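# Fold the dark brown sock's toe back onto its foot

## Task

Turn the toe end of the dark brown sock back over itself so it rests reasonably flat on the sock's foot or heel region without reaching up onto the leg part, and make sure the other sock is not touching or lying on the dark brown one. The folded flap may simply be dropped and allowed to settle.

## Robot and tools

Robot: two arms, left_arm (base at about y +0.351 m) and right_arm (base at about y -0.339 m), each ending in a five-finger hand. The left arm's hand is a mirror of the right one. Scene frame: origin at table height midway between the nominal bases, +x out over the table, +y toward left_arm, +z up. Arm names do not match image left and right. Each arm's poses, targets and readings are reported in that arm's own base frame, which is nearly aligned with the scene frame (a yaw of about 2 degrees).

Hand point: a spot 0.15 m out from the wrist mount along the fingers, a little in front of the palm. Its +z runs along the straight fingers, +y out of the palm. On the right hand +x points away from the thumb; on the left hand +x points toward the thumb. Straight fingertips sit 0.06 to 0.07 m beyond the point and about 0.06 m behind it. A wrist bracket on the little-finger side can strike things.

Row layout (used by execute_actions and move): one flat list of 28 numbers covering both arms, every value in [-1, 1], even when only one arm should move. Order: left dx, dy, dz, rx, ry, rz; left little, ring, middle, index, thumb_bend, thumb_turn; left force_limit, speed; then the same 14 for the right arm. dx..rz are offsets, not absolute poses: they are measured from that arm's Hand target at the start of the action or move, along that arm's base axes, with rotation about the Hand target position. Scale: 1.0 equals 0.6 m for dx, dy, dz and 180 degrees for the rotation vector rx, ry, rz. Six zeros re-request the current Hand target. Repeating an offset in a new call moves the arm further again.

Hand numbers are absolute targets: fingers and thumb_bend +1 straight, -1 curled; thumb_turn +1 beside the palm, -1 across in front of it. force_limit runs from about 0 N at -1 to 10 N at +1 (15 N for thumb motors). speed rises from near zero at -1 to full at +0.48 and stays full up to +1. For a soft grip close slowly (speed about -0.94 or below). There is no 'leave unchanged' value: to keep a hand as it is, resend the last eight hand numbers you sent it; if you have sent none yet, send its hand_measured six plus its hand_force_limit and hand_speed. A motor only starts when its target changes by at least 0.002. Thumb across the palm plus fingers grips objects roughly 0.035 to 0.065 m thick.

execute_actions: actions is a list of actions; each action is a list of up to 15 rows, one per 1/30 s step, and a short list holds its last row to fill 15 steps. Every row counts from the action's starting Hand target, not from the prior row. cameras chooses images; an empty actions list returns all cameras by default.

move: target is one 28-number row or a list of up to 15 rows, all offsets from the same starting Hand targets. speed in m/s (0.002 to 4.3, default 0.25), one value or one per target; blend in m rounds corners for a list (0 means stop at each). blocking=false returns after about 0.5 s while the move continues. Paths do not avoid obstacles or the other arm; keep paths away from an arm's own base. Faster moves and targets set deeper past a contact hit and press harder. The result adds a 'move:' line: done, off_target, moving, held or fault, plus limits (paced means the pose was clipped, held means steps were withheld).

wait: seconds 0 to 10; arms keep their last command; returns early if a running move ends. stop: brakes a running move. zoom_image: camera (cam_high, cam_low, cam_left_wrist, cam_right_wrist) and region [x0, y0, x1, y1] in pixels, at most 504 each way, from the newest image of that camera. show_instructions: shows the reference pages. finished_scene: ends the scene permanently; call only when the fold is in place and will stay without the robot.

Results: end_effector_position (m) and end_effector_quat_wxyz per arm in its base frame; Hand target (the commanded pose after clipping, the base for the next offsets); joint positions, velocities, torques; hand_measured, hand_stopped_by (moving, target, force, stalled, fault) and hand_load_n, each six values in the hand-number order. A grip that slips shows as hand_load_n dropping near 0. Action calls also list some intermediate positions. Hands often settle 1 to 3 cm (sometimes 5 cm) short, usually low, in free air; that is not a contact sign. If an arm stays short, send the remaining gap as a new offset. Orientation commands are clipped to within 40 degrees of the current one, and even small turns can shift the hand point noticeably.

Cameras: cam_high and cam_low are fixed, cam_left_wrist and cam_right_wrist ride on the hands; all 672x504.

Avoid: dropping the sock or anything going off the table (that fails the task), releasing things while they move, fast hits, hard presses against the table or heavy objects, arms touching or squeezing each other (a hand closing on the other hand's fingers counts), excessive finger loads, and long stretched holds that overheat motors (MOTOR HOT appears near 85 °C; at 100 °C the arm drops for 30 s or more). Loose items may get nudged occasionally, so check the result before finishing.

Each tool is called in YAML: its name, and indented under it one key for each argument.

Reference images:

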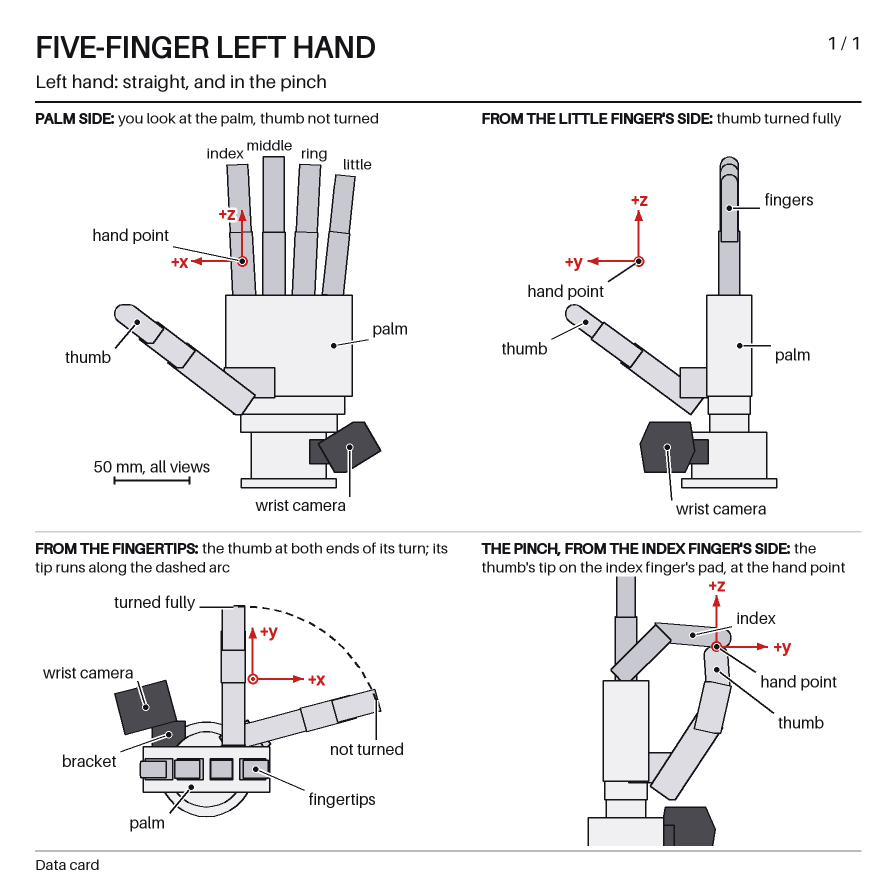

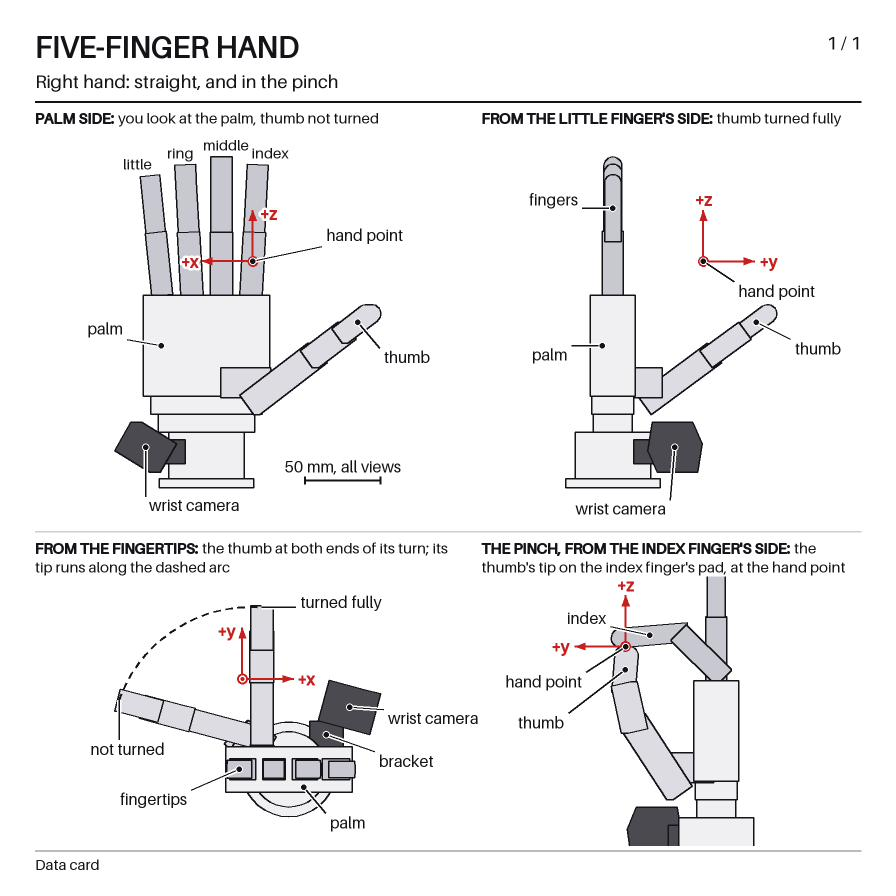

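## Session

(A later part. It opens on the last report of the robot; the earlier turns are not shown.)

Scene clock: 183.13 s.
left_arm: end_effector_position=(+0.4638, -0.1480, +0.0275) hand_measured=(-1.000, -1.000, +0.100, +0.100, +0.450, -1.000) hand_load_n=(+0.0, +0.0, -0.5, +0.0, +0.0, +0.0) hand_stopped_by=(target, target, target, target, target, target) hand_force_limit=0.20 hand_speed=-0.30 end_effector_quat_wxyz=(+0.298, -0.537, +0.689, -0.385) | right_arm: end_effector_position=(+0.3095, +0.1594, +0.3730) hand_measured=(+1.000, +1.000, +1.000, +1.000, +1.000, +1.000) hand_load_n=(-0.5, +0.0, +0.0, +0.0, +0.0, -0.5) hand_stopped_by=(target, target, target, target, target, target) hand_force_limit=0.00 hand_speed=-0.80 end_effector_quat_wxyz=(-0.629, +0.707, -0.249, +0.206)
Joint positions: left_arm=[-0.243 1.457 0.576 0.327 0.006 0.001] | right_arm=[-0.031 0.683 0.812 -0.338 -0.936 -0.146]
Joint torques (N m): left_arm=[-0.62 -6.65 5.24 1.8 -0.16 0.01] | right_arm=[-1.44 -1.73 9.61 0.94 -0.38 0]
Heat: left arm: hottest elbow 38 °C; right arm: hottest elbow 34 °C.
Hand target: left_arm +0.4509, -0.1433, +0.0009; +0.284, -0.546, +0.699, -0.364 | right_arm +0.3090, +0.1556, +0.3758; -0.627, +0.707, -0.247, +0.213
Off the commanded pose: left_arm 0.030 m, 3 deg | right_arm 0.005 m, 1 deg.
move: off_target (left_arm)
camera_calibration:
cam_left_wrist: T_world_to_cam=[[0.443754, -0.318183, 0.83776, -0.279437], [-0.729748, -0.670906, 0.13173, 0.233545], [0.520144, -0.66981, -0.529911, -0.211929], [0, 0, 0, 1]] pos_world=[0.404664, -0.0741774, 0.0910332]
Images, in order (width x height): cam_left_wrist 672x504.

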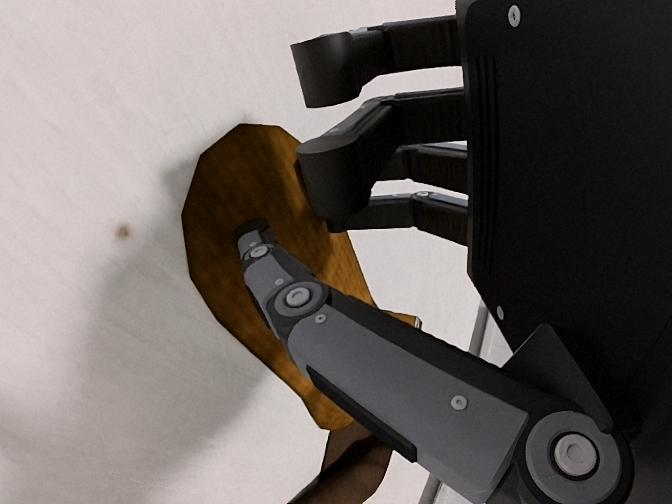

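move:
  target: [-0.01,0.003,-0.015,0,0,0, 1,1,-0.05,-0.05,0.36,-1,0.2,-0.5, 0,0,0,0,0,0,1,1,1,1,1,1,0,-0.8]
  speed: 0.05
  cameras: ["cam_left_wrist"]

zoom_image:
  camera: "cam_left_wrist"
  region: [160, 100, 480, 340]

Scene clock: 191.07 s.
left_arm: end_effector_position=(+0.4618, -0.1475, +0.0250) hand_measured=(+1.000, +1.000, -0.050, -0.050, +0.360, -1.000) hand_load_n=(+0.0, +0.0, -1.5, +0.0, +0.0, +0.0) hand_stopped_by=(target, target, target, target, target, target) hand_force_limit=0.20 hand_speed=-0.50 end_effector_quat_wxyz=(+0.303, -0.534, +0.686, -0.391) | right_arm: end_effector_position=(+0.3095, +0.1594, +0.3730) hand_measured=(+1.000, +1.000, +1.000, +1.000, +1.000, +1.000) hand_load_n=(+0.0, +0.0, +0.0, +0.0, +0.0, +0.0) hand_stopped_by=(target, target, target, target, target, target) hand_force_limit=0.00 hand_speed=-0.80 end_effector_quat_wxyz=(-0.629, +0.707, -0.249, +0.206)
Joint positions: left_arm=[-0.243 1.462 0.556 0.37 0.006 0.001] | right_arm=[-0.031 0.683 0.812 -0.338 -0.936 -0.146]
Joint torques (N m): left_arm=[-0.79 -5.89 4.93 1.25 -0.08 0.05] | right_arm=[-1.49 -1.67 9.61 0.92 -0.37 0]
Heat: left arm: hottest elbow 36 °C; right arm: hottest elbow 34 °C.
Hand target: left_arm +0.4449, -0.1415, -0.0081; +0.284, -0.546, +0.699, -0.364 | right_arm +0.3090, +0.1556, +0.3758; -0.627, +0.707, -0.247, +0.213
Off the commanded pose: left_arm 0.038 m, 4 deg | right_arm 0.005 m, 1 deg.
move: off_target (left_arm)
camera_calibration:
cam_left_wrist: T_world_to_cam=[[0.428747, -0.314456, 0.846932, -0.268934], [-0.732019, -0.670328, 0.121688, 0.234097], [0.529457, -0.672144, -0.517589, -0.216816], [0, 0, 0, 1]] pos_world=[0.401463, -0.0733772, 0.0870601]
Images, in order (width x height): cam_left_wrist 672x504.

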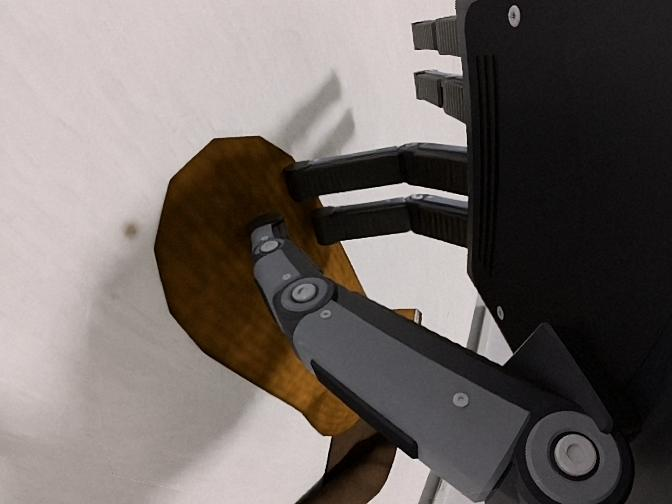

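Scaled by 1.575 from the camera's 672x504 image, which has a finer 960x720 frame.

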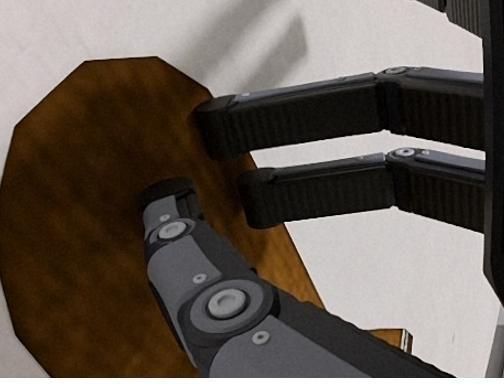

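move:
  target: [0,0,-0.008,0,0,0, 1,1,-0.2,-0.2,0.26,-1,0.2,-0.6, 0,0,0,0,0,0,1,1,1,1,1,1,0,-0.8]
  speed: 0.05
  cameras: ["cam_left_wrist"]

zoom_image:
  camera: "cam_left_wrist"
  region: [160, 100, 480, 340]

Scene clock: 194.13 s.
left_arm: end_effector_position=(+0.4622, -0.1476, +0.0214) hand_measured=(+1.000, +1.000, -0.200, -0.200, +0.260, -1.000) hand_load_n=(+0.0, +0.0, -2.5, -0.5, +0.0, +0.0) hand_stopped_by=(target, target, target, target, target, target) hand_force_limit=0.20 hand_speed=-0.60 end_effector_quat_wxyz=(+0.304, -0.534, +0.685, -0.392) | right_arm: end_effector_position=(+0.3095, +0.1594, +0.3730) hand_measured=(+1.000, +1.000, +1.000, +1.000, +1.000, +1.000) hand_load_n=(+0.0, +0.0, +0.0, -0.5, +0.0, -0.5) hand_stopped_by=(target, target, target, target, target, target) hand_force_limit=0.00 hand_speed=-0.80 end_effector_quat_wxyz=(-0.629, +0.707, -0.249, +0.206)
Joint positions: left_arm=[-0.243 1.475 0.552 0.39 0.006 0.001] | right_arm=[-0.031 0.683 0.812 -0.338 -0.936 -0.146]
Joint torques (N m): left_arm=[-0.62 -5.83 4.75 1.36 -0.11 0.04] | right_arm=[-1.49 -1.73 9.63 0.92 -0.37 0]
Heat: left arm: hottest elbow 36 °C; right arm: hottest elbow 34 °C.
Hand target: left_arm +0.4449, -0.1415, -0.0129; +0.284, -0.546, +0.699, -0.364 | right_arm +0.3090, +0.1556, +0.3758; -0.627, +0.707, -0.247, +0.213
Off the commanded pose: left_arm 0.039 m, 4 deg | right_arm 0.005 m, 1 deg.
move: off_target (left_arm)
camera_calibration:
cam_left_wrist: T_world_to_cam=[[0.426276, -0.313853, 0.848401, -0.264965], [-0.732378, -0.670234, 0.120038, 0.235], [0.530953, -0.67252, -0.515564, -0.219804], [0, 0, 0, 1]] pos_world=[0.401763, -0.0734771, 0.0832644]
Images, in order (width x height): cam_left_wrist 672x504.

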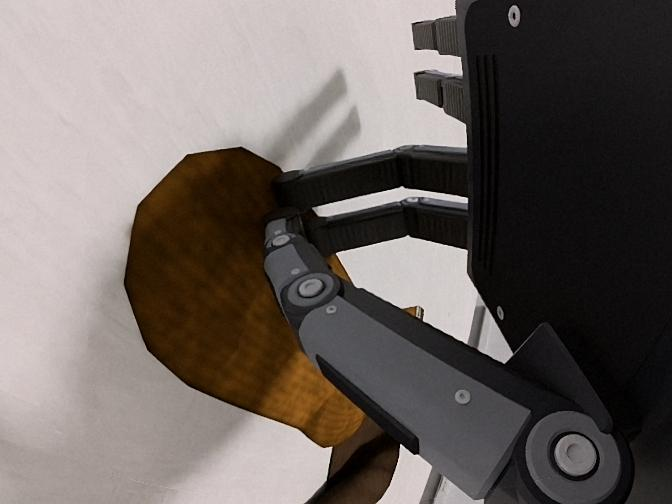

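Scaled by 1.575 from the camera's 672x504 image, which has a finer 960x720 frame.

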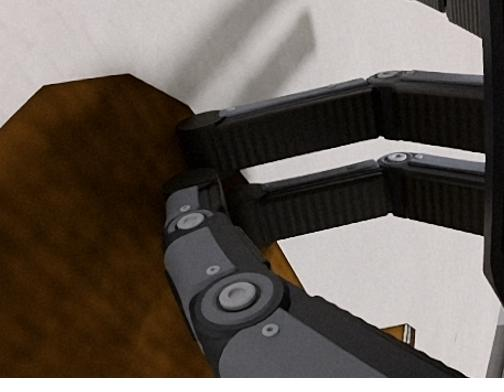

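move:
  target:
    - [0,0,0.1,0,0,0, 1,1,0.15,0.15,0.52,-1,0.2,0, 0,0,0,0,0,0,1,1,1,1,1,1,0,-0.8]
    - [-0.045,0.006,0.09,0,0,0, 1,1,0.15,0.15,0.52,-1,0.2,0, 0,0,0,0,0,0,1,1,1,1,1,1,0,-0.8]
    - [-0.045,0.006,0.03,0,0,0, 1,1,0.15,0.15,0.52,-1,0.2,0, 0,0,0,0,0,0,1,1,1,1,1,1,0,-0.8]
  speed: [0.1,0.1,0.05]
  cameras: ["cam_left_wrist"]

Scene clock: 220.60 s.
left_arm: end_effector_position=(+0.4308, -0.1387, +0.0279) hand_measured=(+1.000, +1.000, +0.150, +0.150, +0.520, -1.000) hand_load_n=(+0.0, +0.0, -0.5, +0.0, +0.0, +0.0) hand_stopped_by=(target, target, target, target, target, target) hand_force_limit=0.20 hand_speed=0.00 end_effector_quat_wxyz=(+0.299, -0.539, +0.689, -0.381) | right_arm: end_effector_position=(+0.3095, +0.1594, +0.3730) hand_measured=(+1.000, +1.000, +1.000, +1.000, +1.000, +1.000) hand_load_n=(+0.0, +0.0, +0.0, +0.0, +0.0, -0.5) hand_stopped_by=(target, target, target, target, target, target) hand_force_limit=0.00 hand_speed=-0.80 end_effector_quat_wxyz=(-0.629, +0.707, -0.249, +0.206)
Joint positions: left_arm=[-0.243 1.367 0.491 0.316 0 0.001] | right_arm=[-0.031 0.683 0.812 -0.338 -0.936 -0.146]
Joint torques (N m): left_arm=[-1.08 -5.6 5.38 1.54 -0.18 -0.06] | right_arm=[-1.49 -1.85 9.59 0.92 -0.37 -0.01]
Heat: left arm: hottest elbow 33 °C; right arm: hottest elbow 35 °C.
Hand target: left_arm +0.4180, -0.1379, +0.0051; +0.284, -0.546, +0.699, -0.364 | right_arm +0.3090, +0.1556, +0.3758; -0.627, +0.707, -0.247, +0.213
Off the commanded pose: left_arm 0.026 m, 3 deg | right_arm 0.005 m, 1 deg.
move: off_target (left_arm)
camera_calibration:
cam_left_wrist: T_world_to_cam=[[0.449932, -0.31981, 0.833836, -0.264979], [-0.725773, -0.675008, 0.132729, 0.213326], [0.520398, -0.664895, -0.535818, -0.187586], [0, 0, 0, 1]] pos_world=[0.371668, -0.0654714, 0.0921218]
Images, in order (width x height): cam_left_wrist 672x504.

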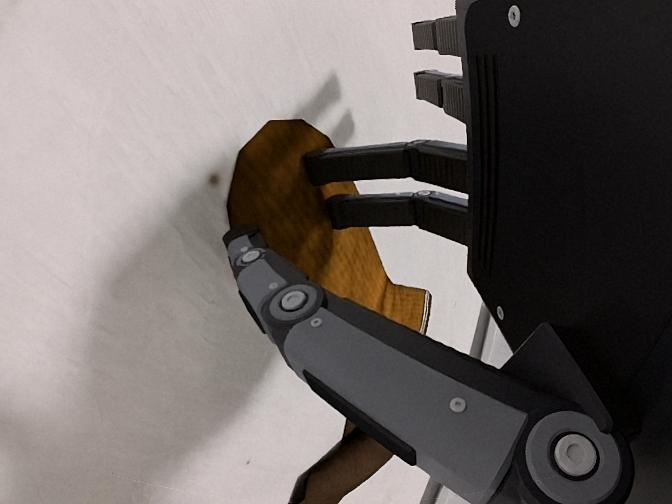

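move:
  target: [-0.01,0.003,-0.03,0,0,0, 1,1,0,0,0.46,-1,0.2,-0.5, 0,0,0,0,0,0,1,1,1,1,1,1,0,-0.8]
  speed: 0.05
  cameras: ["cam_left_wrist"]

zoom_image:
  camera: "cam_left_wrist"
  region: [160, 100, 480, 340]

Scene clock: 225.27 s.
left_arm: end_effector_position=(+0.4340, -0.1395, +0.0247) hand_measured=(+1.000, +1.000, +0.000, +0.000, +0.460, -1.000) hand_load_n=(+0.0, +0.0, -1.5, +0.0, +0.0, +0.0) hand_stopped_by=(target, target, target, target, target, target) hand_force_limit=0.20 hand_speed=-0.50 end_effector_quat_wxyz=(+0.310, -0.533, +0.681, -0.395) | right_arm: end_effector_position=(+0.3095, +0.1594, +0.3730) hand_measured=(+1.000, +1.000, +1.000, +1.000, +1.000, +1.000) hand_load_n=(+0.0, +0.0, +0.0, +0.0, +0.0, -0.5) hand_stopped_by=(target, target, target, target, target, target) hand_force_limit=0.00 hand_speed=-0.80 end_effector_quat_wxyz=(-0.629, +0.707, -0.249, +0.206)
Joint positions: left_arm=[-0.243 1.393 0.468 0.406 0 0.001] | right_arm=[-0.031 0.683 0.812 -0.338 -0.936 -0.146]
Joint torques (N m): left_arm=[-1.38 -4.25 4.11 1.21 -0.15 -0.05] | right_arm=[-1.49 -1.79 9.61 0.94 -0.37 0]
Heat: left arm: hottest elbow 33 °C; right arm: hottest elbow 35 °C.
Hand target: left_arm +0.4118, -0.1361, -0.0131; +0.284, -0.546, +0.699, -0.364 | right_arm +0.3090, +0.1556, +0.3758; -0.627, +0.707, -0.247, +0.213
Off the commanded pose: left_arm 0.044 m, 5 deg | right_arm 0.005 m, 1 deg.
move: off_target (left_arm)
camera_calibration:
cam_left_wrist: T_world_to_cam=[[0.415864, -0.311354, 0.854468, -0.248441], [-0.730649, -0.673822, 0.110072, 0.218382], [0.541489, -0.670091, -0.507709, -0.202015], [0, 0, 0, 1]] pos_world=[0.372266, -0.0655708, 0.0856827]
Images, in order (width x height): cam_left_wrist 672x504.

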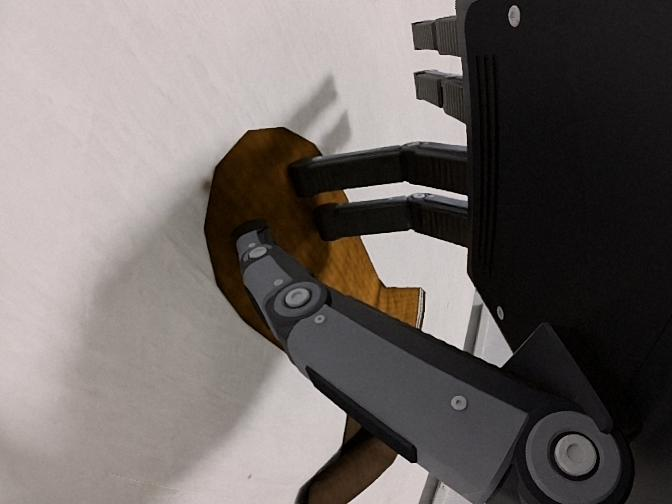

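Scaled by 1.575 from the camera's 672x504 image, which has a finer 960x720 frame.

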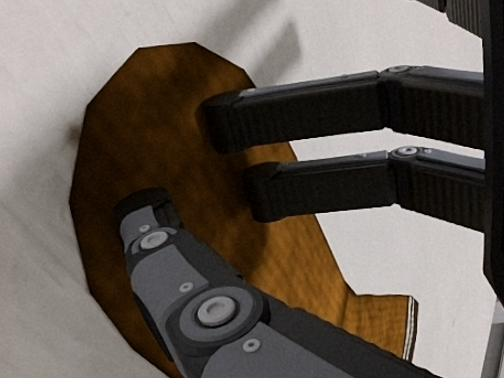

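move:
  target: [0,0,0,0,0,0, 1,1,0,0,0.56,-1,0.2,-0.5, 0,0,0,0,0,0,1,1,1,1,1,1,0,-0.8]
  speed: 0.05
  cameras: ["cam_left_wrist"]

Scene clock: 230.53 s.
left_arm: end_effector_position=(+0.4340, -0.1395, +0.0247) hand_measured=(+1.000, +1.000, +0.000, +0.000, +0.560, -1.000) hand_load_n=(+0.0, +0.0, -1.5, +0.0, +0.0, +0.5) hand_stopped_by=(target, target, target, target, target, target) hand_force_limit=0.20 hand_speed=-0.50 end_effector_quat_wxyz=(+0.310, -0.533, +0.681, -0.395) | right_arm: end_effector_position=(+0.3095, +0.1594, +0.3730) hand_measured=(+1.000, +1.000, +1.000, +1.000, +1.000, +1.000) hand_load_n=(+0.0, +0.0, +0.0, +0.0, +0.0, -0.5) hand_stopped_by=(target, target, target, target, target, target) hand_force_limit=0.00 hand_speed=-0.80 end_effector_quat_wxyz=(-0.629, +0.707, -0.249, +0.206)
Joint positions: left_arm=[-0.243 1.393 0.468 0.406 0 0.001] | right_arm=[-0.031 0.683 0.812 -0.338 -0.936 -0.146]
Joint torques (N m): left_arm=[-0.91 -4.48 4.3 1.1 -0.11 -0.06] | right_arm=[-1.49 -1.73 9.62 0.92 -0.37 0]
Heat: left arm: hottest elbow 33 °C; right arm: hottest elbow 35 °C.
Hand target: left_arm +0.4118, -0.1361, -0.0131; +0.284, -0.546, +0.699, -0.364 | right_arm +0.3090, +0.1556, +0.3758; -0.627, +0.707, -0.247, +0.213
Off the commanded pose: left_arm 0.044 m, 5 deg | right_arm 0.005 m, 1 deg.
move: off_target (left_arm)
camera_calibration:
cam_left_wrist: T_world_to_cam=[[0.415864, -0.311354, 0.854468, -0.248441], [-0.730649, -0.673822, 0.110072, 0.218382], [0.541489, -0.670091, -0.507709, -0.202015], [0, 0, 0, 1]] pos_world=[0.372266, -0.0655708, 0.0856827]
Images, in order (width x height): cam_left_wrist 672x504.

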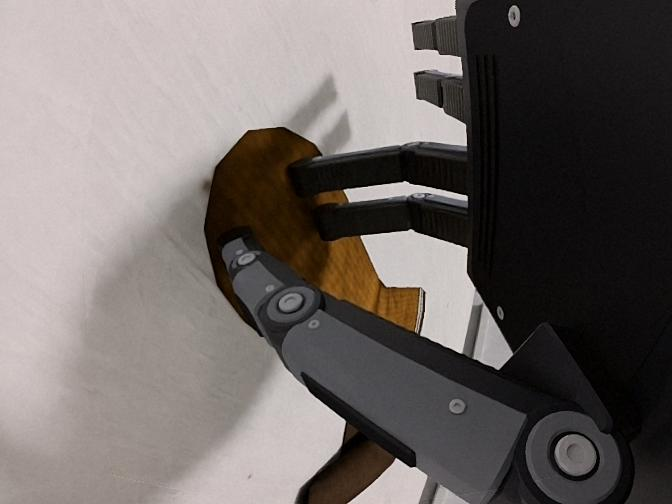

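move:
  target: [0,0,0,0,0,0, 1,1,0,0,0.8,-1,0.2,-0.5, 0,0,0,0,0,0,1,1,1,1,1,1,0,-0.8]
  speed: 0.05
  cameras: ["cam_left_wrist"]

zoom_image:
  camera: "cam_left_wrist"
  region: [160, 100, 480, 340]

Scene clock: 234.50 s.
left_arm: end_effector_position=(+0.4361, -0.1401, +0.0272) hand_measured=(+1.000, +1.000, +0.000, +0.000, +0.798, -1.000) hand_load_n=(+0.0, +0.0, +0.0, +0.0, -4.0, -1.0) hand_stopped_by=(target, target, target, target, target, target) hand_force_limit=0.20 hand_speed=-0.50 end_effector_quat_wxyz=(+0.313, -0.531, +0.679, -0.399) | right_arm: end_effector_position=(+0.3095, +0.1594, +0.3730) hand_measured=(+1.000, +1.000, +1.000, +1.000, +1.000, +1.000) hand_load_n=(+0.0, +0.0, +0.0, +0.0, +0.0, -0.5) hand_stopped_by=(target, target, target, target, target, target) hand_force_limit=0.00 hand_speed=-0.80 end_effector_quat_wxyz=(-0.629, +0.707, -0.249, +0.206)
Joint positions: left_arm=[-0.243 1.393 0.468 0.418 0 0] | right_arm=[-0.031 0.683 0.812 -0.338 -0.936 -0.146]
Joint torques (N m): left_arm=[-1.96 -5.13 4.23 0.61 -0.13 -0.04] | right_arm=[-1.49 -1.79 9.61 0.94 -0.37 0]
Heat: left arm: hottest elbow 33 °C; right arm: hottest elbow 35 °C.
Hand target: left_arm +0.4119, -0.1361, -0.0130; +0.284, -0.546, +0.699, -0.364 | right_arm +0.3090, +0.1556, +0.3758; -0.627, +0.707, -0.247, +0.213
Off the commanded pose: left_arm 0.047 m, 6 deg | right_arm 0.005 m, 1 deg.
move: off_target (left_arm)
camera_calibration:
cam_left_wrist: T_world_to_cam=[[0.406401, -0.307852, 0.86027, -0.247183], [-0.731509, -0.673783, 0.104456, 0.219782], [0.547479, -0.671747, -0.499023, -0.205374], [0, 0, 0, 1]] pos_world=[0.373666, -0.0659698, 0.0872006]
Images, in order (width x height): cam_left_wrist 672x504.

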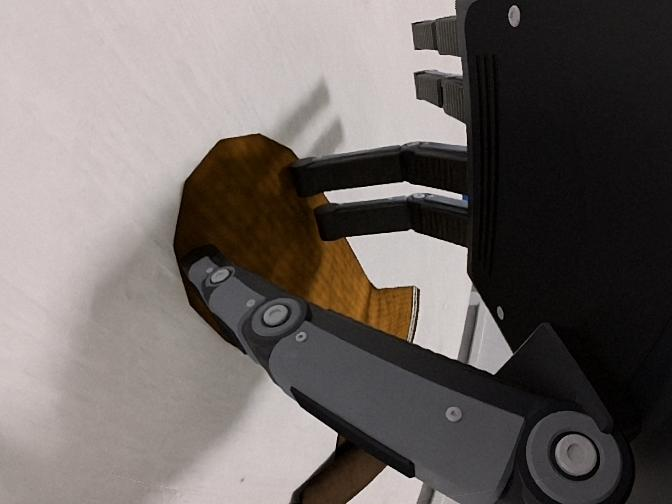

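Scaled by 1.575 from the camera's 672x504 image, which has a finer 960x720 frame.

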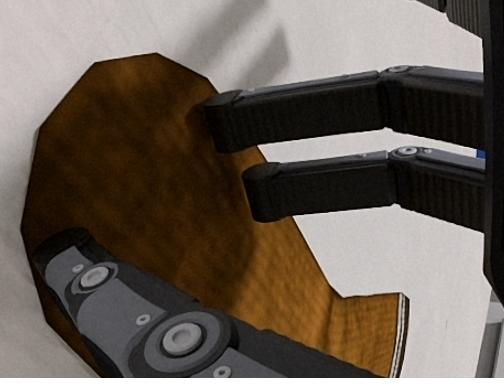

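execute_actions:
  actions:
    - [[0,0,-0.003,0,0,0, 1,1,-0.1,-0.1,0.66,-1,0.2,-0.5, 0,0,0,0,0,0,1,1,1,1,1,1,0,-0.8]]
    - [[0,0,-0.003,0,0,0, 1,1,-0.18,-0.18,0.58,-1,0.2,-0.5, 0,0,0,0,0,0,1,1,1,1,1,1,0,-0.8]]
  cameras: ["cam_left_wrist"]

zoom_image:
  camera: "cam_left_wrist"
  region: [120, 100, 440, 340]

Scene clock: 247.57 s.
left_arm: end_effector_position=(+0.4348, -0.1398, +0.0233) hand_measured=(+1.000, +1.000, -0.180, -0.180, +0.578, -1.000) hand_load_n=(+0.0, +0.0, +0.0, +0.0, -2.5, -0.5) hand_stopped_by=(target, target, target, target, target, target) hand_force_limit=0.20 hand_speed=-0.50 end_effector_quat_wxyz=(+0.311, -0.532, +0.680, -0.397) | right_arm: end_effector_position=(+0.3095, +0.1594, +0.3730) hand_measured=(+1.000, +1.000, +1.000, +1.000, +1.000, +1.000) hand_load_n=(+0.0, +0.0, +0.0, -0.5, +0.0, -0.5) hand_stopped_by=(target, target, target, target, target, target) hand_force_limit=0.00 hand_speed=-0.80 end_effector_quat_wxyz=(-0.629, +0.707, -0.249, +0.206)
Joint positions: left_arm=[-0.243 1.401 0.466 0.421 0 0] | right_arm=[-0.031 0.683 0.812 -0.338 -0.936 -0.146]
Joint torques (N m): left_arm=[-1.26 -4.54 4.15 1.1 -0.11 -0.02] | right_arm=[-1.55 -1.79 9.62 0.94 -0.37 -0.01]
Heat: left arm: hottest elbow 32 °C; right arm: hottest elbow 35 °C.
Hand target: left_arm +0.4119, -0.1361, -0.0166; +0.284, -0.546, +0.699, -0.364 | right_arm +0.3090, +0.1556, +0.3758; -0.627, +0.707, -0.247, +0.213
Off the commanded pose: left_arm 0.046 m, 6 deg | right_arm 0.005 m, 1 deg.
Step readings (end_effector_position of left_arm | right_arm):
0: (+0.4361, -0.1401, +0.0272) | (+0.3095, +0.1594, +0.3730)
1: (+0.4363, -0.1401, +0.0273) | (+0.3095, +0.1594, +0.3730)
2: (+0.4364, -0.1402, +0.0275) | (+0.3095, +0.1594, +0.3730)
4: (+0.4362, -0.1401, +0.0273) | (+0.3095, +0.1594, +0.3730)
8: (+0.4352, -0.1399, +0.0255) | (+0.3095, +0.1594, +0.3730)
15: (+0.4351, -0.1399, +0.0252) | (+0.3095, +0.1594, +0.3730)
16: (+0.4351, -0.1399, +0.0252) | (+0.3095, +0.1594, +0.3730)
17: (+0.4352, -0.1399, +0.0251) | (+0.3095, +0.1594, +0.3730)
19: (+0.4348, -0.1398, +0.0243) | (+0.3095, +0.1594, +0.3730)
23: (+0.4347, -0.1397, +0.0233) | (+0.3095, +0.1594, +0.3730)
30: (+0.4348, -0.1398, +0.0233) | (+0.3095, +0.1594, +0.3730)
camera_calibration:
cam_left_wrist: T_world_to_cam=[[0.412396, -0.309411, 0.856851, -0.245959], [-0.730783, -0.673956, 0.108353, 0.218996], [0.543954, -0.670857, -0.504049, -0.204605], [0, 0, 0, 1]] pos_world=[0.372767, -0.06577, 0.08389]
Images, in order (width x height): cam_left_wrist 672x504.

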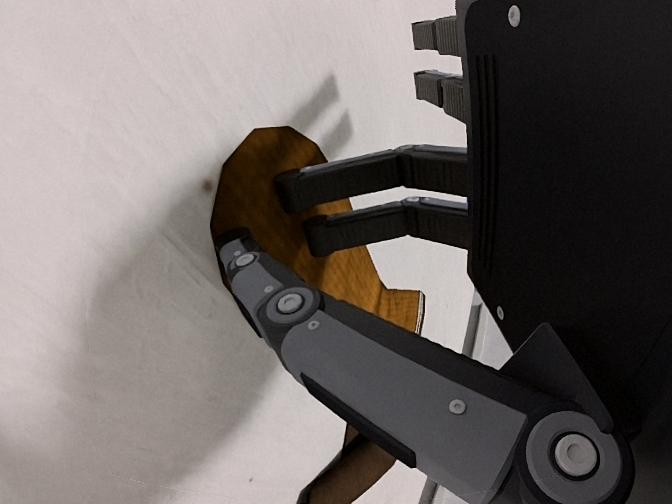

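Scaled by 1.575 from the camera's 672x504 image, which has a finer 960x720 frame.

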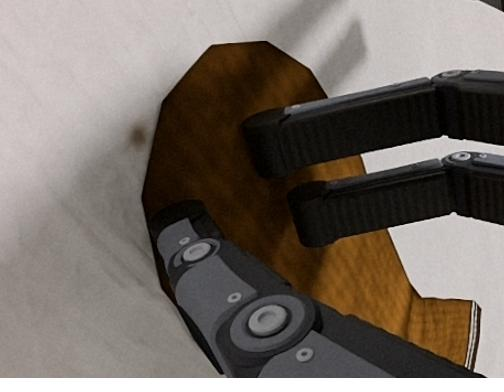

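execute_actions:
  actions:
    - [[0,0,-0.003,0,0,0, 1,1,-0.17,-0.17,0.51,-1,0.2,-0.5, 0,0,0,0,0,0,1,1,1,1,1,1,0,-0.8]]
    - [[0,0,-0.003,0,0,0, 1,1,-0.23,-0.23,0.45,-1,0.2,-0.5, 0,0,0,0,0,0,1,1,1,1,1,1,0,-0.8]]
  cameras: ["cam_left_wrist"]

zoom_image:
  camera: "cam_left_wrist"
  region: [120, 100, 440, 340]

Scene clock: 256.30 s.
left_arm: end_effector_position=(+0.4361, -0.1401, +0.0205) hand_measured=(+1.000, +1.000, -0.230, -0.230, +0.450, -1.000) hand_load_n=(-0.5, +0.0, +0.5, +0.0, +0.5, +0.0) hand_stopped_by=(target, target, target, target, target, target) hand_force_limit=0.20 hand_speed=-0.50 end_effector_quat_wxyz=(+0.311, -0.532, +0.680, -0.398) | right_arm: end_effector_position=(+0.3095, +0.1594, +0.3730) hand_measured=(+1.000, +1.000, +1.000, +1.000, +1.000, +1.000) hand_load_n=(+0.0, +0.0, +0.0, +0.0, +0.0, -0.5) hand_stopped_by=(target, target, target, target, target, target) hand_force_limit=0.00 hand_speed=-0.80 end_effector_quat_wxyz=(-0.629, +0.707, -0.249, +0.206)
Joint positions: left_arm=[-0.243 1.415 0.465 0.439 0 0] | right_arm=[-0.031 0.683 0.812 -0.338 -0.936 -0.146]
Joint torques (N m): left_arm=[-1.2 -4.84 3.93 0.9 -0.11 0.02] | right_arm=[-1.49 -1.79 9.61 0.92 -0.38 -0.01]
Heat: left arm: hottest elbow 31 °C; right arm: hottest elbow 35 °C.
Hand target: left_arm +0.4120, -0.1361, -0.0202; +0.284, -0.546, +0.699, -0.364 | right_arm +0.3090, +0.1556, +0.3758; -0.627, +0.707, -0.247, +0.213
Off the commanded pose: left_arm 0.048 m, 6 deg | right_arm 0.005 m, 1 deg.
Step readings (end_effector_position of left_arm | right_arm):
0: (+0.4348, -0.1398, +0.0233) | (+0.3095, +0.1594, +0.3730)
1: (+0.4349, -0.1398, +0.0234) | (+0.3095, +0.1594, +0.3730)
2: (+0.4352, -0.1399, +0.0234) | (+0.3095, +0.1594, +0.3730)
4: (+0.4352, -0.1399, +0.0225) | (+0.3095, +0.1594, +0.3730)
8: (+0.4356, -0.1400, +0.0222) | (+0.3095, +0.1594, +0.3730)
15: (+0.4356, -0.1400, +0.0221) | (+0.3095, +0.1594, +0.3730)
16: (+0.4358, -0.1400, +0.0221) | (+0.3095, +0.1594, +0.3730)
17: (+0.4360, -0.1401, +0.0220) | (+0.3095, +0.1594, +0.3730)
19: (+0.4358, -0.1400, +0.0208) | (+0.3095, +0.1594, +0.3730)
23: (+0.4361, -0.1401, +0.0205) | (+0.3095, +0.1594, +0.3730)
30: (+0.4361, -0.1401, +0.0205) | (+0.3095, +0.1594, +0.3730)
camera_calibration:
cam_left_wrist: T_world_to_cam=[[0.409841, -0.308771, 0.858307, -0.2431], [-0.731105, -0.673873, 0.106681, 0.220256], [0.54545, -0.671234, -0.501925, -0.207725], [0, 0, 0, 1]] pos_world=[0.373966, -0.06607, 0.0808945]
Images, in order (width x height): cam_left_wrist 672x504.

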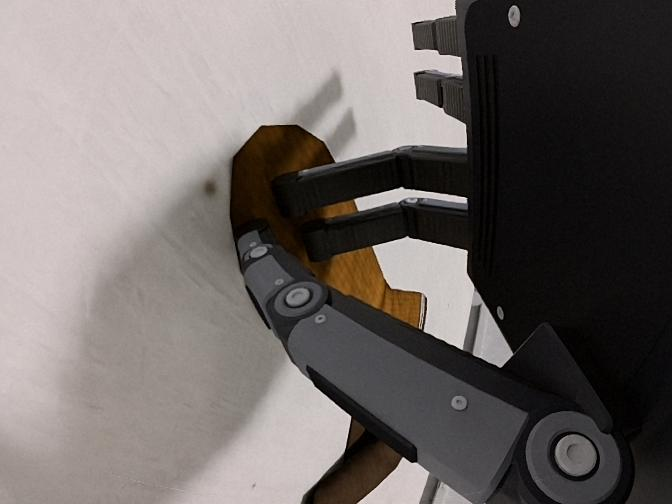

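Scaled by 1.575 from the camera's 672x504 image, which has a finer 960x720 frame.

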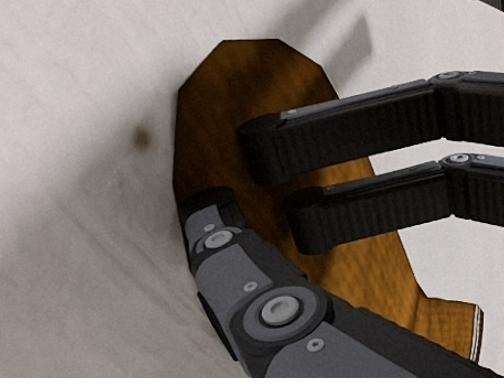

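execute_actions:
  actions:
    - [[0,0,-0.003,0,0,0, 1,1,-0.29,-0.29,0.37,-1,0.2,-0.5, 0,0,0,0,0,0,1,1,1,1,1,1,0,-0.8]]
    - [[0,0,-0.003,0,0,0, 1,1,-0.34,-0.34,0.29,-1,0.2,-0.5, 0,0,0,0,0,0,1,1,1,1,1,1,0,-0.8]]
  cameras: ["cam_left_wrist"]

zoom_image:
  camera: "cam_left_wrist"
  region: [120, 100, 440, 340]

Scene clock: 261.13 s.
left_arm: end_effector_position=(+0.4363, -0.1402, +0.0171) hand_measured=(+1.000, +1.000, -0.330, -0.340, +0.312, -1.000) hand_load_n=(+0.0, +0.0, +7.5, +0.0, +12.0, +1.0) hand_stopped_by=(target, target, force, target, force, target) hand_force_limit=0.20 hand_speed=-0.50 end_effector_quat_wxyz=(+0.312, -0.532, +0.679, -0.398) | right_arm: end_effector_position=(+0.3095, +0.1594, +0.3730) hand_measured=(+1.000, +1.000, +1.000, +1.000, +1.000, +1.000) hand_load_n=(+0.0, +0.0, +0.0, +0.0, +0.0, +0.0) hand_stopped_by=(target, target, target, target, target, target) hand_force_limit=0.00 hand_speed=-0.80 end_effector_quat_wxyz=(-0.629, +0.707, -0.249, +0.206)
Joint positions: left_arm=[-0.243 1.428 0.463 0.455 0 0] | right_arm=[-0.031 0.683 0.812 -0.338 -0.936 -0.146]
Joint torques (N m): left_arm=[-1.55 -4.78 3.79 1.09 -0.13 -0.02] | right_arm=[-1.55 -1.79 9.61 0.94 -0.37 0]
Heat: left arm: hottest elbow 31 °C; right arm: hottest elbow 35 °C.
Hand target: left_arm +0.4119, -0.1361, -0.0237; +0.284, -0.546, +0.699, -0.364 | right_arm +0.3090, +0.1556, +0.3758; -0.627, +0.707, -0.247, +0.213
Off the commanded pose: left_arm 0.048 m, 6 deg | right_arm 0.005 m, 1 deg.
Step readings (end_effector_position of left_arm | right_arm):
0: (+0.4361, -0.1401, +0.0205) | (+0.3095, +0.1594, +0.3730)
1: (+0.4363, -0.1401, +0.0206) | (+0.3095, +0.1594, +0.3730)
2: (+0.4366, -0.1402, +0.0206) | (+0.3095, +0.1594, +0.3730)
4: (+0.4358, -0.1400, +0.0187) | (+0.3095, +0.1594, +0.3730)
8: (+0.4358, -0.1400, +0.0181) | (+0.3095, +0.1594, +0.3730)
15: (+0.4358, -0.1400, +0.0181) | (+0.3095, +0.1594, +0.3730)
16: (+0.4359, -0.1401, +0.0182) | (+0.3095, +0.1594, +0.3730)
17: (+0.4362, -0.1401, +0.0182) | (+0.3095, +0.1594, +0.3730)
19: (+0.4361, -0.1401, +0.0170) | (+0.3095, +0.1594, +0.3730)
23: (+0.4363, -0.1402, +0.0171) | (+0.3095, +0.1594, +0.3730)
30: (+0.4363, -0.1402, +0.0171) | (+0.3095, +0.1594, +0.3730)
camera_calibration:
cam_left_wrist: T_world_to_cam=[[0.409251, -0.308579, 0.858657, -0.239962], [-0.731149, -0.673885, 0.106302, 0.22068], [0.545834, -0.67131, -0.501406, -0.209792], [0, 0, 0, 1]] pos_world=[0.374066, -0.0661699, 0.0773956]
Images, in order (width x height): cam_left_wrist 672x504.

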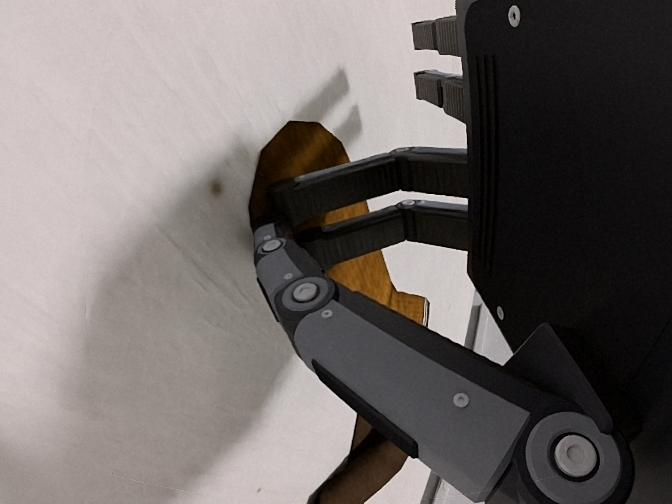

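Scaled by 1.575 from the camera's 672x504 image, which has a finer 960x720 frame.

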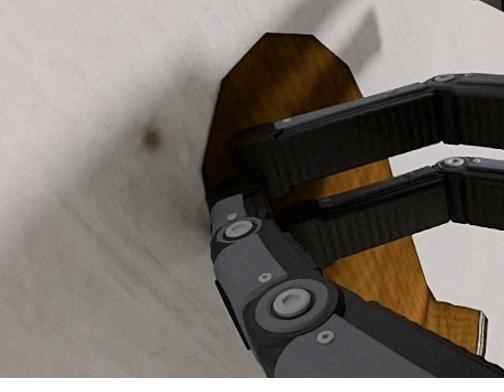

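move:
  target:
    - [0.0135,-0.0065,0.24,0,0,0, 1,1,-0.34,-0.34,0.29,-1,0.2,-0.5, 0,0,0,0,0,0,1,1,1,1,1,1,0,-0.8]
    - [0.08,-0.19,0.44,0,0,0, 1,1,-0.34,-0.34,0.29,-1,0.2,-0.5, 0,0,0,0,0,0,1,1,1,1,1,1,0,-0.8]
  speed: [0.1,0.12]
  blend: [0.03,0]
  cameras: ["all"]

Scene clock: 277.80 s.
left_arm: end_effector_position=(+0.4487, -0.2400, +0.2234) hand_measured=(+1.000, +1.000, -0.330, -0.340, +0.312, -1.000) hand_load_n=(+0.0, +0.0, +7.5, +0.0, +13.0, +1.0) hand_stopped_by=(target, target, force, target, force, target) hand_force_limit=0.20 hand_speed=-0.50 end_effector_quat_wxyz=(+0.283, -0.544, +0.707, -0.353) | right_arm: end_effector_position=(+0.3095, +0.1594, +0.3730) hand_measured=(+1.000, +1.000, +1.000, +1.000, +1.000, +1.000) hand_load_n=(+0.0, +0.0, +0.0, +0.0, +0.0, +0.0) hand_stopped_by=(target, target, target, target, target, target) hand_force_limit=0.00 hand_speed=-0.80 end_effector_quat_wxyz=(-0.629, +0.707, -0.249, +0.206)
Joint positions: left_arm=[-0.494 1.208 1.005 -0.443 -0.205 -0.132] | right_arm=[-0.031 0.683 0.812 -0.338 -0.936 -0.146]
Joint torques (N m): left_arm=[-1.08 -7.71 14.64 1.28 -0.27 -0.15] | right_arm=[-1.49 -1.79 9.61 0.94 -0.37 -0.01]
Heat: left arm: hottest elbow 31 °C; right arm: hottest elbow 35 °C.
Hand target: left_arm +0.4599, -0.2501, +0.2404; +0.284, -0.546, +0.699, -0.364 | right_arm +0.3090, +0.1556, +0.3758; -0.627, +0.707, -0.247, +0.213
Off the commanded pose: left_arm 0.023 m, 1 deg | right_arm 0.005 m, 1 deg.
move: off_target (left_arm)
camera_calibration:
cam_left_wrist: T_world_to_cam=[[0.499851, -0.349178, 0.792606, -0.488587], [-0.72138, -0.674305, 0.157872, 0.124539], [0.479333, -0.650682, -0.588942, -0.125796], [0, 0, 0, 1]] pos_world=[0.394359, -0.16848, 0.293509]
cam_right_wrist: T_world_to_cam=[[0.130352, -0.206745, -0.969673, 0.354767], [-0.988446, 0.0492018, -0.143366, 0.348064], [0.0773497, 0.977157, -0.197942, 0.0107666], [0, 0, 0, 1]] pos_world=[0.296966, 0.0457001, 0.396039]

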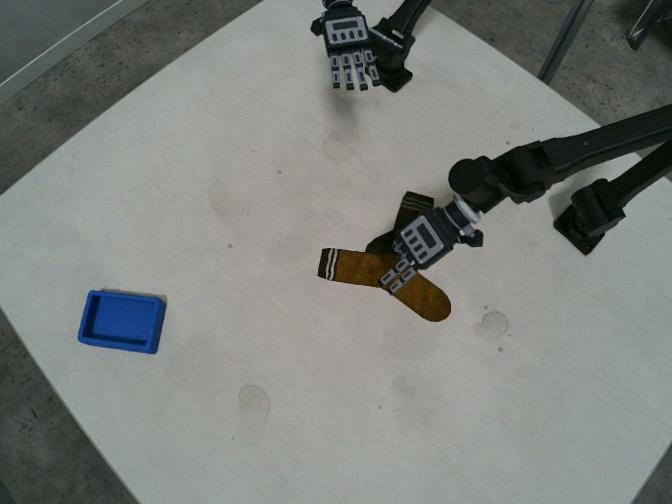

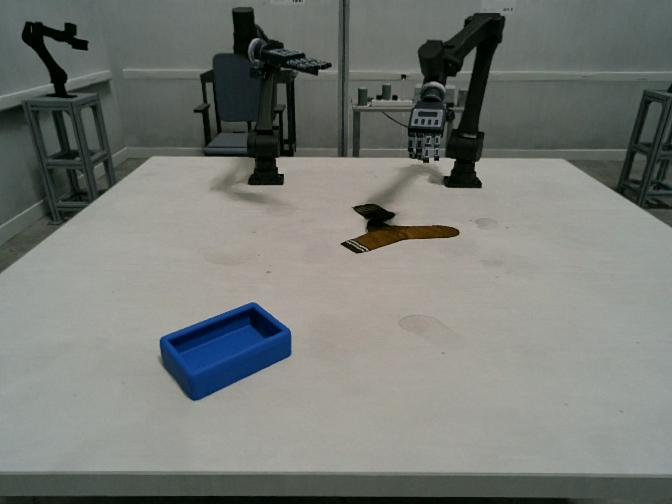

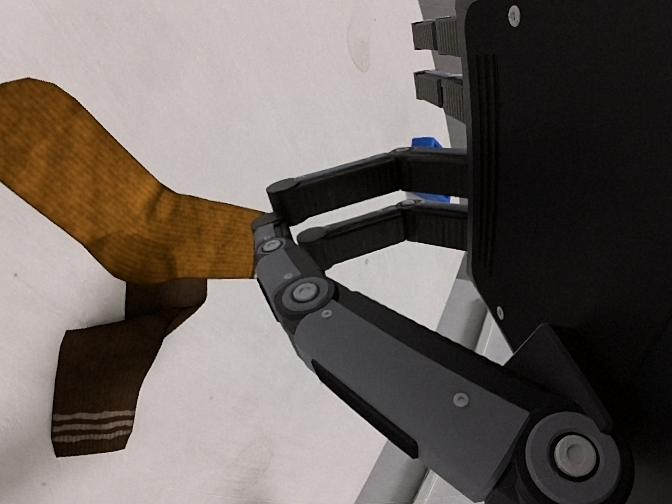

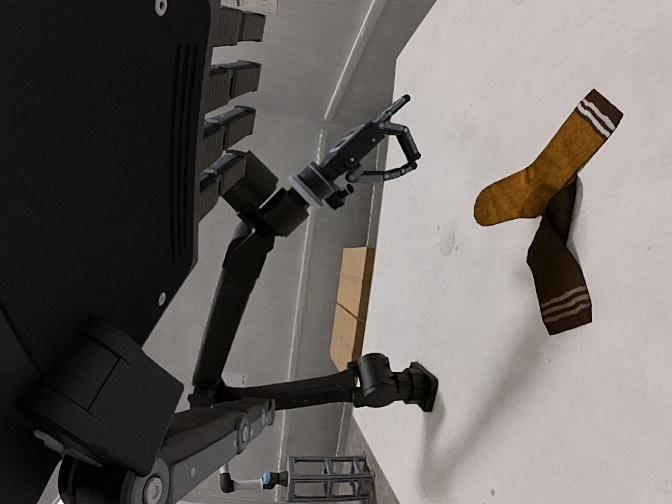

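move:
  target:
    - [-0.07,0.17,-0.267,0,0,0.1, 1,1,0.3,0.3,0.6,-1,0.2,0, 0,0,0,0,0,0,1,1,1,1,1,1,0,-0.8]
    - [-0.07,0.17,-0.345,0,0,0.1, 1,1,0.3,0.3,0.6,-1,0.2,0, 0,0,0,0,0,0,1,1,1,1,1,1,0,-0.8]
  speed: [0.15,0.06]
  blend: [0.02,0]
  cameras: ["cam_left_wrist","cam_high"]

Scene clock: 338.63 s.
left_arm: end_effector_position=(+0.4169, -0.1518, +0.0385) hand_measured=(+1.000, +1.000, +0.300, +0.300, +0.600, -1.000) hand_load_n=(+0.0, +0.0, +0.0, +0.0, +0.0, +0.0) hand_stopped_by=(target, target, target, target, target, target) hand_force_limit=0.20 hand_speed=0.00 end_effector_quat_wxyz=(-0.338, +0.641, -0.613, +0.316) | right_arm: end_effector_position=(+0.3095, +0.1594, +0.3730) hand_measured=(+1.000, +1.000, +1.000, +1.000, +1.000, +1.000) hand_load_n=(+0.0, +0.0, +0.0, +0.0, +0.0, -0.5) hand_stopped_by=(target, target, target, target, target, target) hand_force_limit=0.00 hand_speed=-0.80 end_effector_quat_wxyz=(-0.629, +0.707, -0.249, +0.206)
Joint positions: left_arm=[-0.416 1.306 0.525 0.116 -0.382 -0.272] | right_arm=[-0.031 0.683 0.812 -0.338 -0.936 -0.146]
Joint torques (N m): left_arm=[-0.44 -6.18 7.25 2.14 -0.31 -0.13] | right_arm=[-1.49 -1.85 9.61 0.94 -0.37 0]
Motor temperatures (°C): left_arm=[23 25 41 27 26 25] | right_arm=[22 26 35 28 24 26]
Heat: left arm: hottest elbow 41 °C; right arm: hottest elbow 35 °C.
Hand target: left_arm +0.4180, -0.1481, +0.0334; -0.338, +0.649, -0.605, +0.315 | right_arm +0.3090, +0.1556, +0.3758; -0.627, +0.707, -0.247, +0.213
Off the commanded pose: left_arm 0.006 m, 1 deg | right_arm 0.005 m, 1 deg.
move: done
camera_calibration:
cam_left_wrist: T_world_to_cam=[[0.563126, -0.18175, 0.806136, -0.296829], [-0.493093, -0.85672, 0.151296, 0.0676772], [0.663135, -0.482699, -0.572061, -0.213789], [0, 0, 0, 1]] pos_world=[0.342294, -0.0991638, 0.106745]
Images, in order (width x height): cam_high 672x504, cam_left_wrist 672x504.

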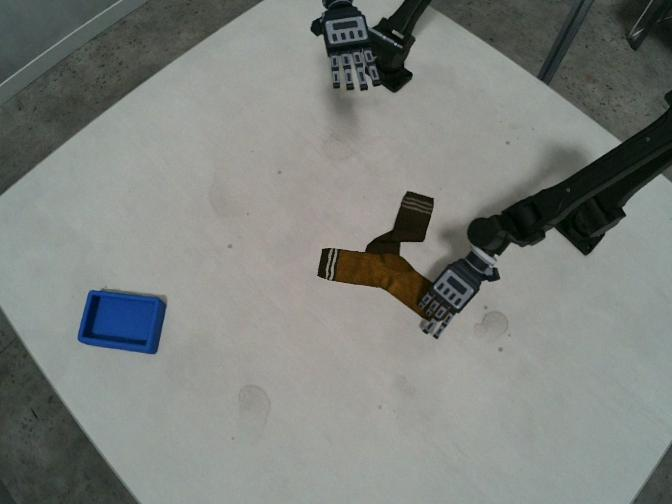

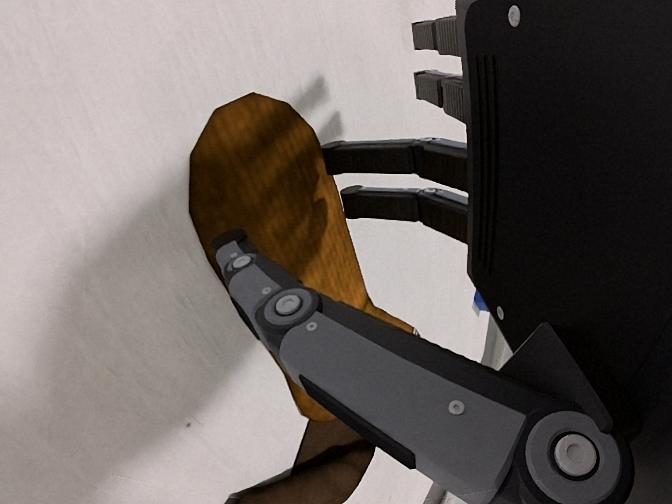

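move:
  target: [-0.033,0,-0.081,0,0,0, 1,1,0.22,0.22,0.63,-1,0.2,-0.3, 0,0,0,0,0,0,1,1,1,1,1,1,0,-0.8]
  speed: 0.05
  cameras: ["cam_left_wrist"]

zoom_image:
  camera: "cam_left_wrist"
  region: [120, 80, 440, 320]

Scene clock: 344.37 s.
left_arm: end_effector_position=(+0.4225, -0.1515, +0.0255) hand_measured=(+1.000, +1.000, +0.220, +0.220, +0.630, -1.000) hand_load_n=(+0.0, +0.0, +0.0, +0.0, +0.0, +0.0) hand_stopped_by=(target, target, target, target, target, target) hand_force_limit=0.20 hand_speed=-0.30 end_effector_quat_wxyz=(-0.358, +0.641, -0.581, +0.352) | right_arm: end_effector_position=(+0.3095, +0.1594, +0.3730) hand_measured=(+1.000, +1.000, +1.000, +1.000, +1.000, +1.000) hand_load_n=(+0.0, +0.0, +0.0, +0.0, +0.5, -0.5) hand_stopped_by=(target, target, target, target, target, target) hand_force_limit=0.00 hand_speed=-0.80 end_effector_quat_wxyz=(-0.629, +0.707, -0.249, +0.206)
Joint positions: left_arm=[-0.42 1.369 0.456 0.341 -0.41 -0.291] | right_arm=[-0.031 0.683 0.812 -0.338 -0.936 -0.146]
Joint torques (N m): left_arm=[-2.73 -3.6 3.9 0.87 -0.09 -0.14] | right_arm=[-1.44 -1.79 9.62 0.94 -0.37 0]
Heat: left arm: hottest elbow 40 °C; right arm: hottest elbow 35 °C.
Hand target: left_arm +0.3981, -0.1481, -0.0152; -0.338, +0.649, -0.605, +0.315 | right_arm +0.3090, +0.1556, +0.3758; -0.627, +0.707, -0.247, +0.213
Off the commanded pose: left_arm 0.048 m, 6 deg | right_arm 0.005 m, 1 deg.
move: off_target (left_arm)
camera_calibration:
cam_left_wrist: T_world_to_cam=[[0.49041, -0.133794, 0.86116, -0.25287], [-0.482053, -0.86486, 0.140149, 0.0670206], [0.726032, -0.483855, -0.488632, -0.253694], [0, 0, 0, 1]] pos_world=[0.340507, -0.09862, 0.0844055]
Images, in order (width x height): cam_left_wrist 672x504.

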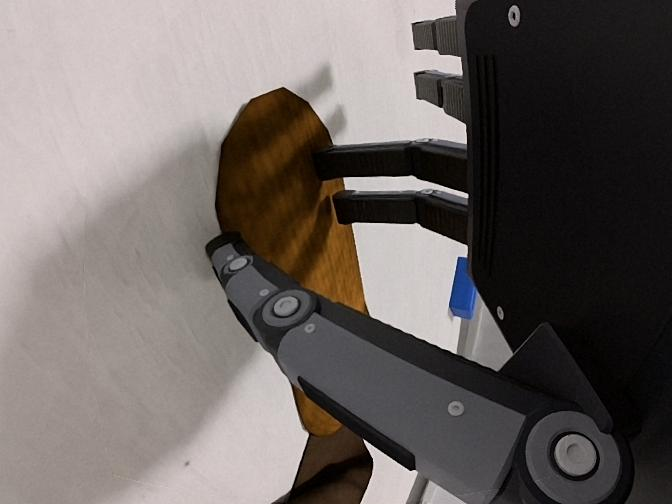

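Scaled by 1.575 from the camera's 672x504 image, which has a finer 960x720 frame.

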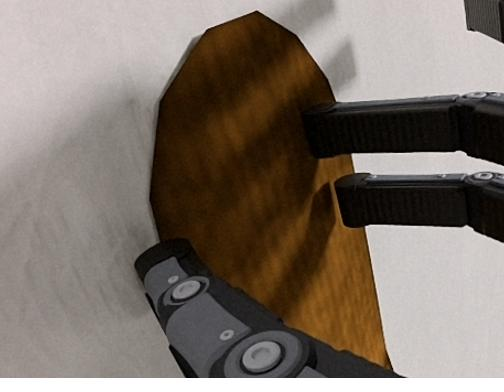

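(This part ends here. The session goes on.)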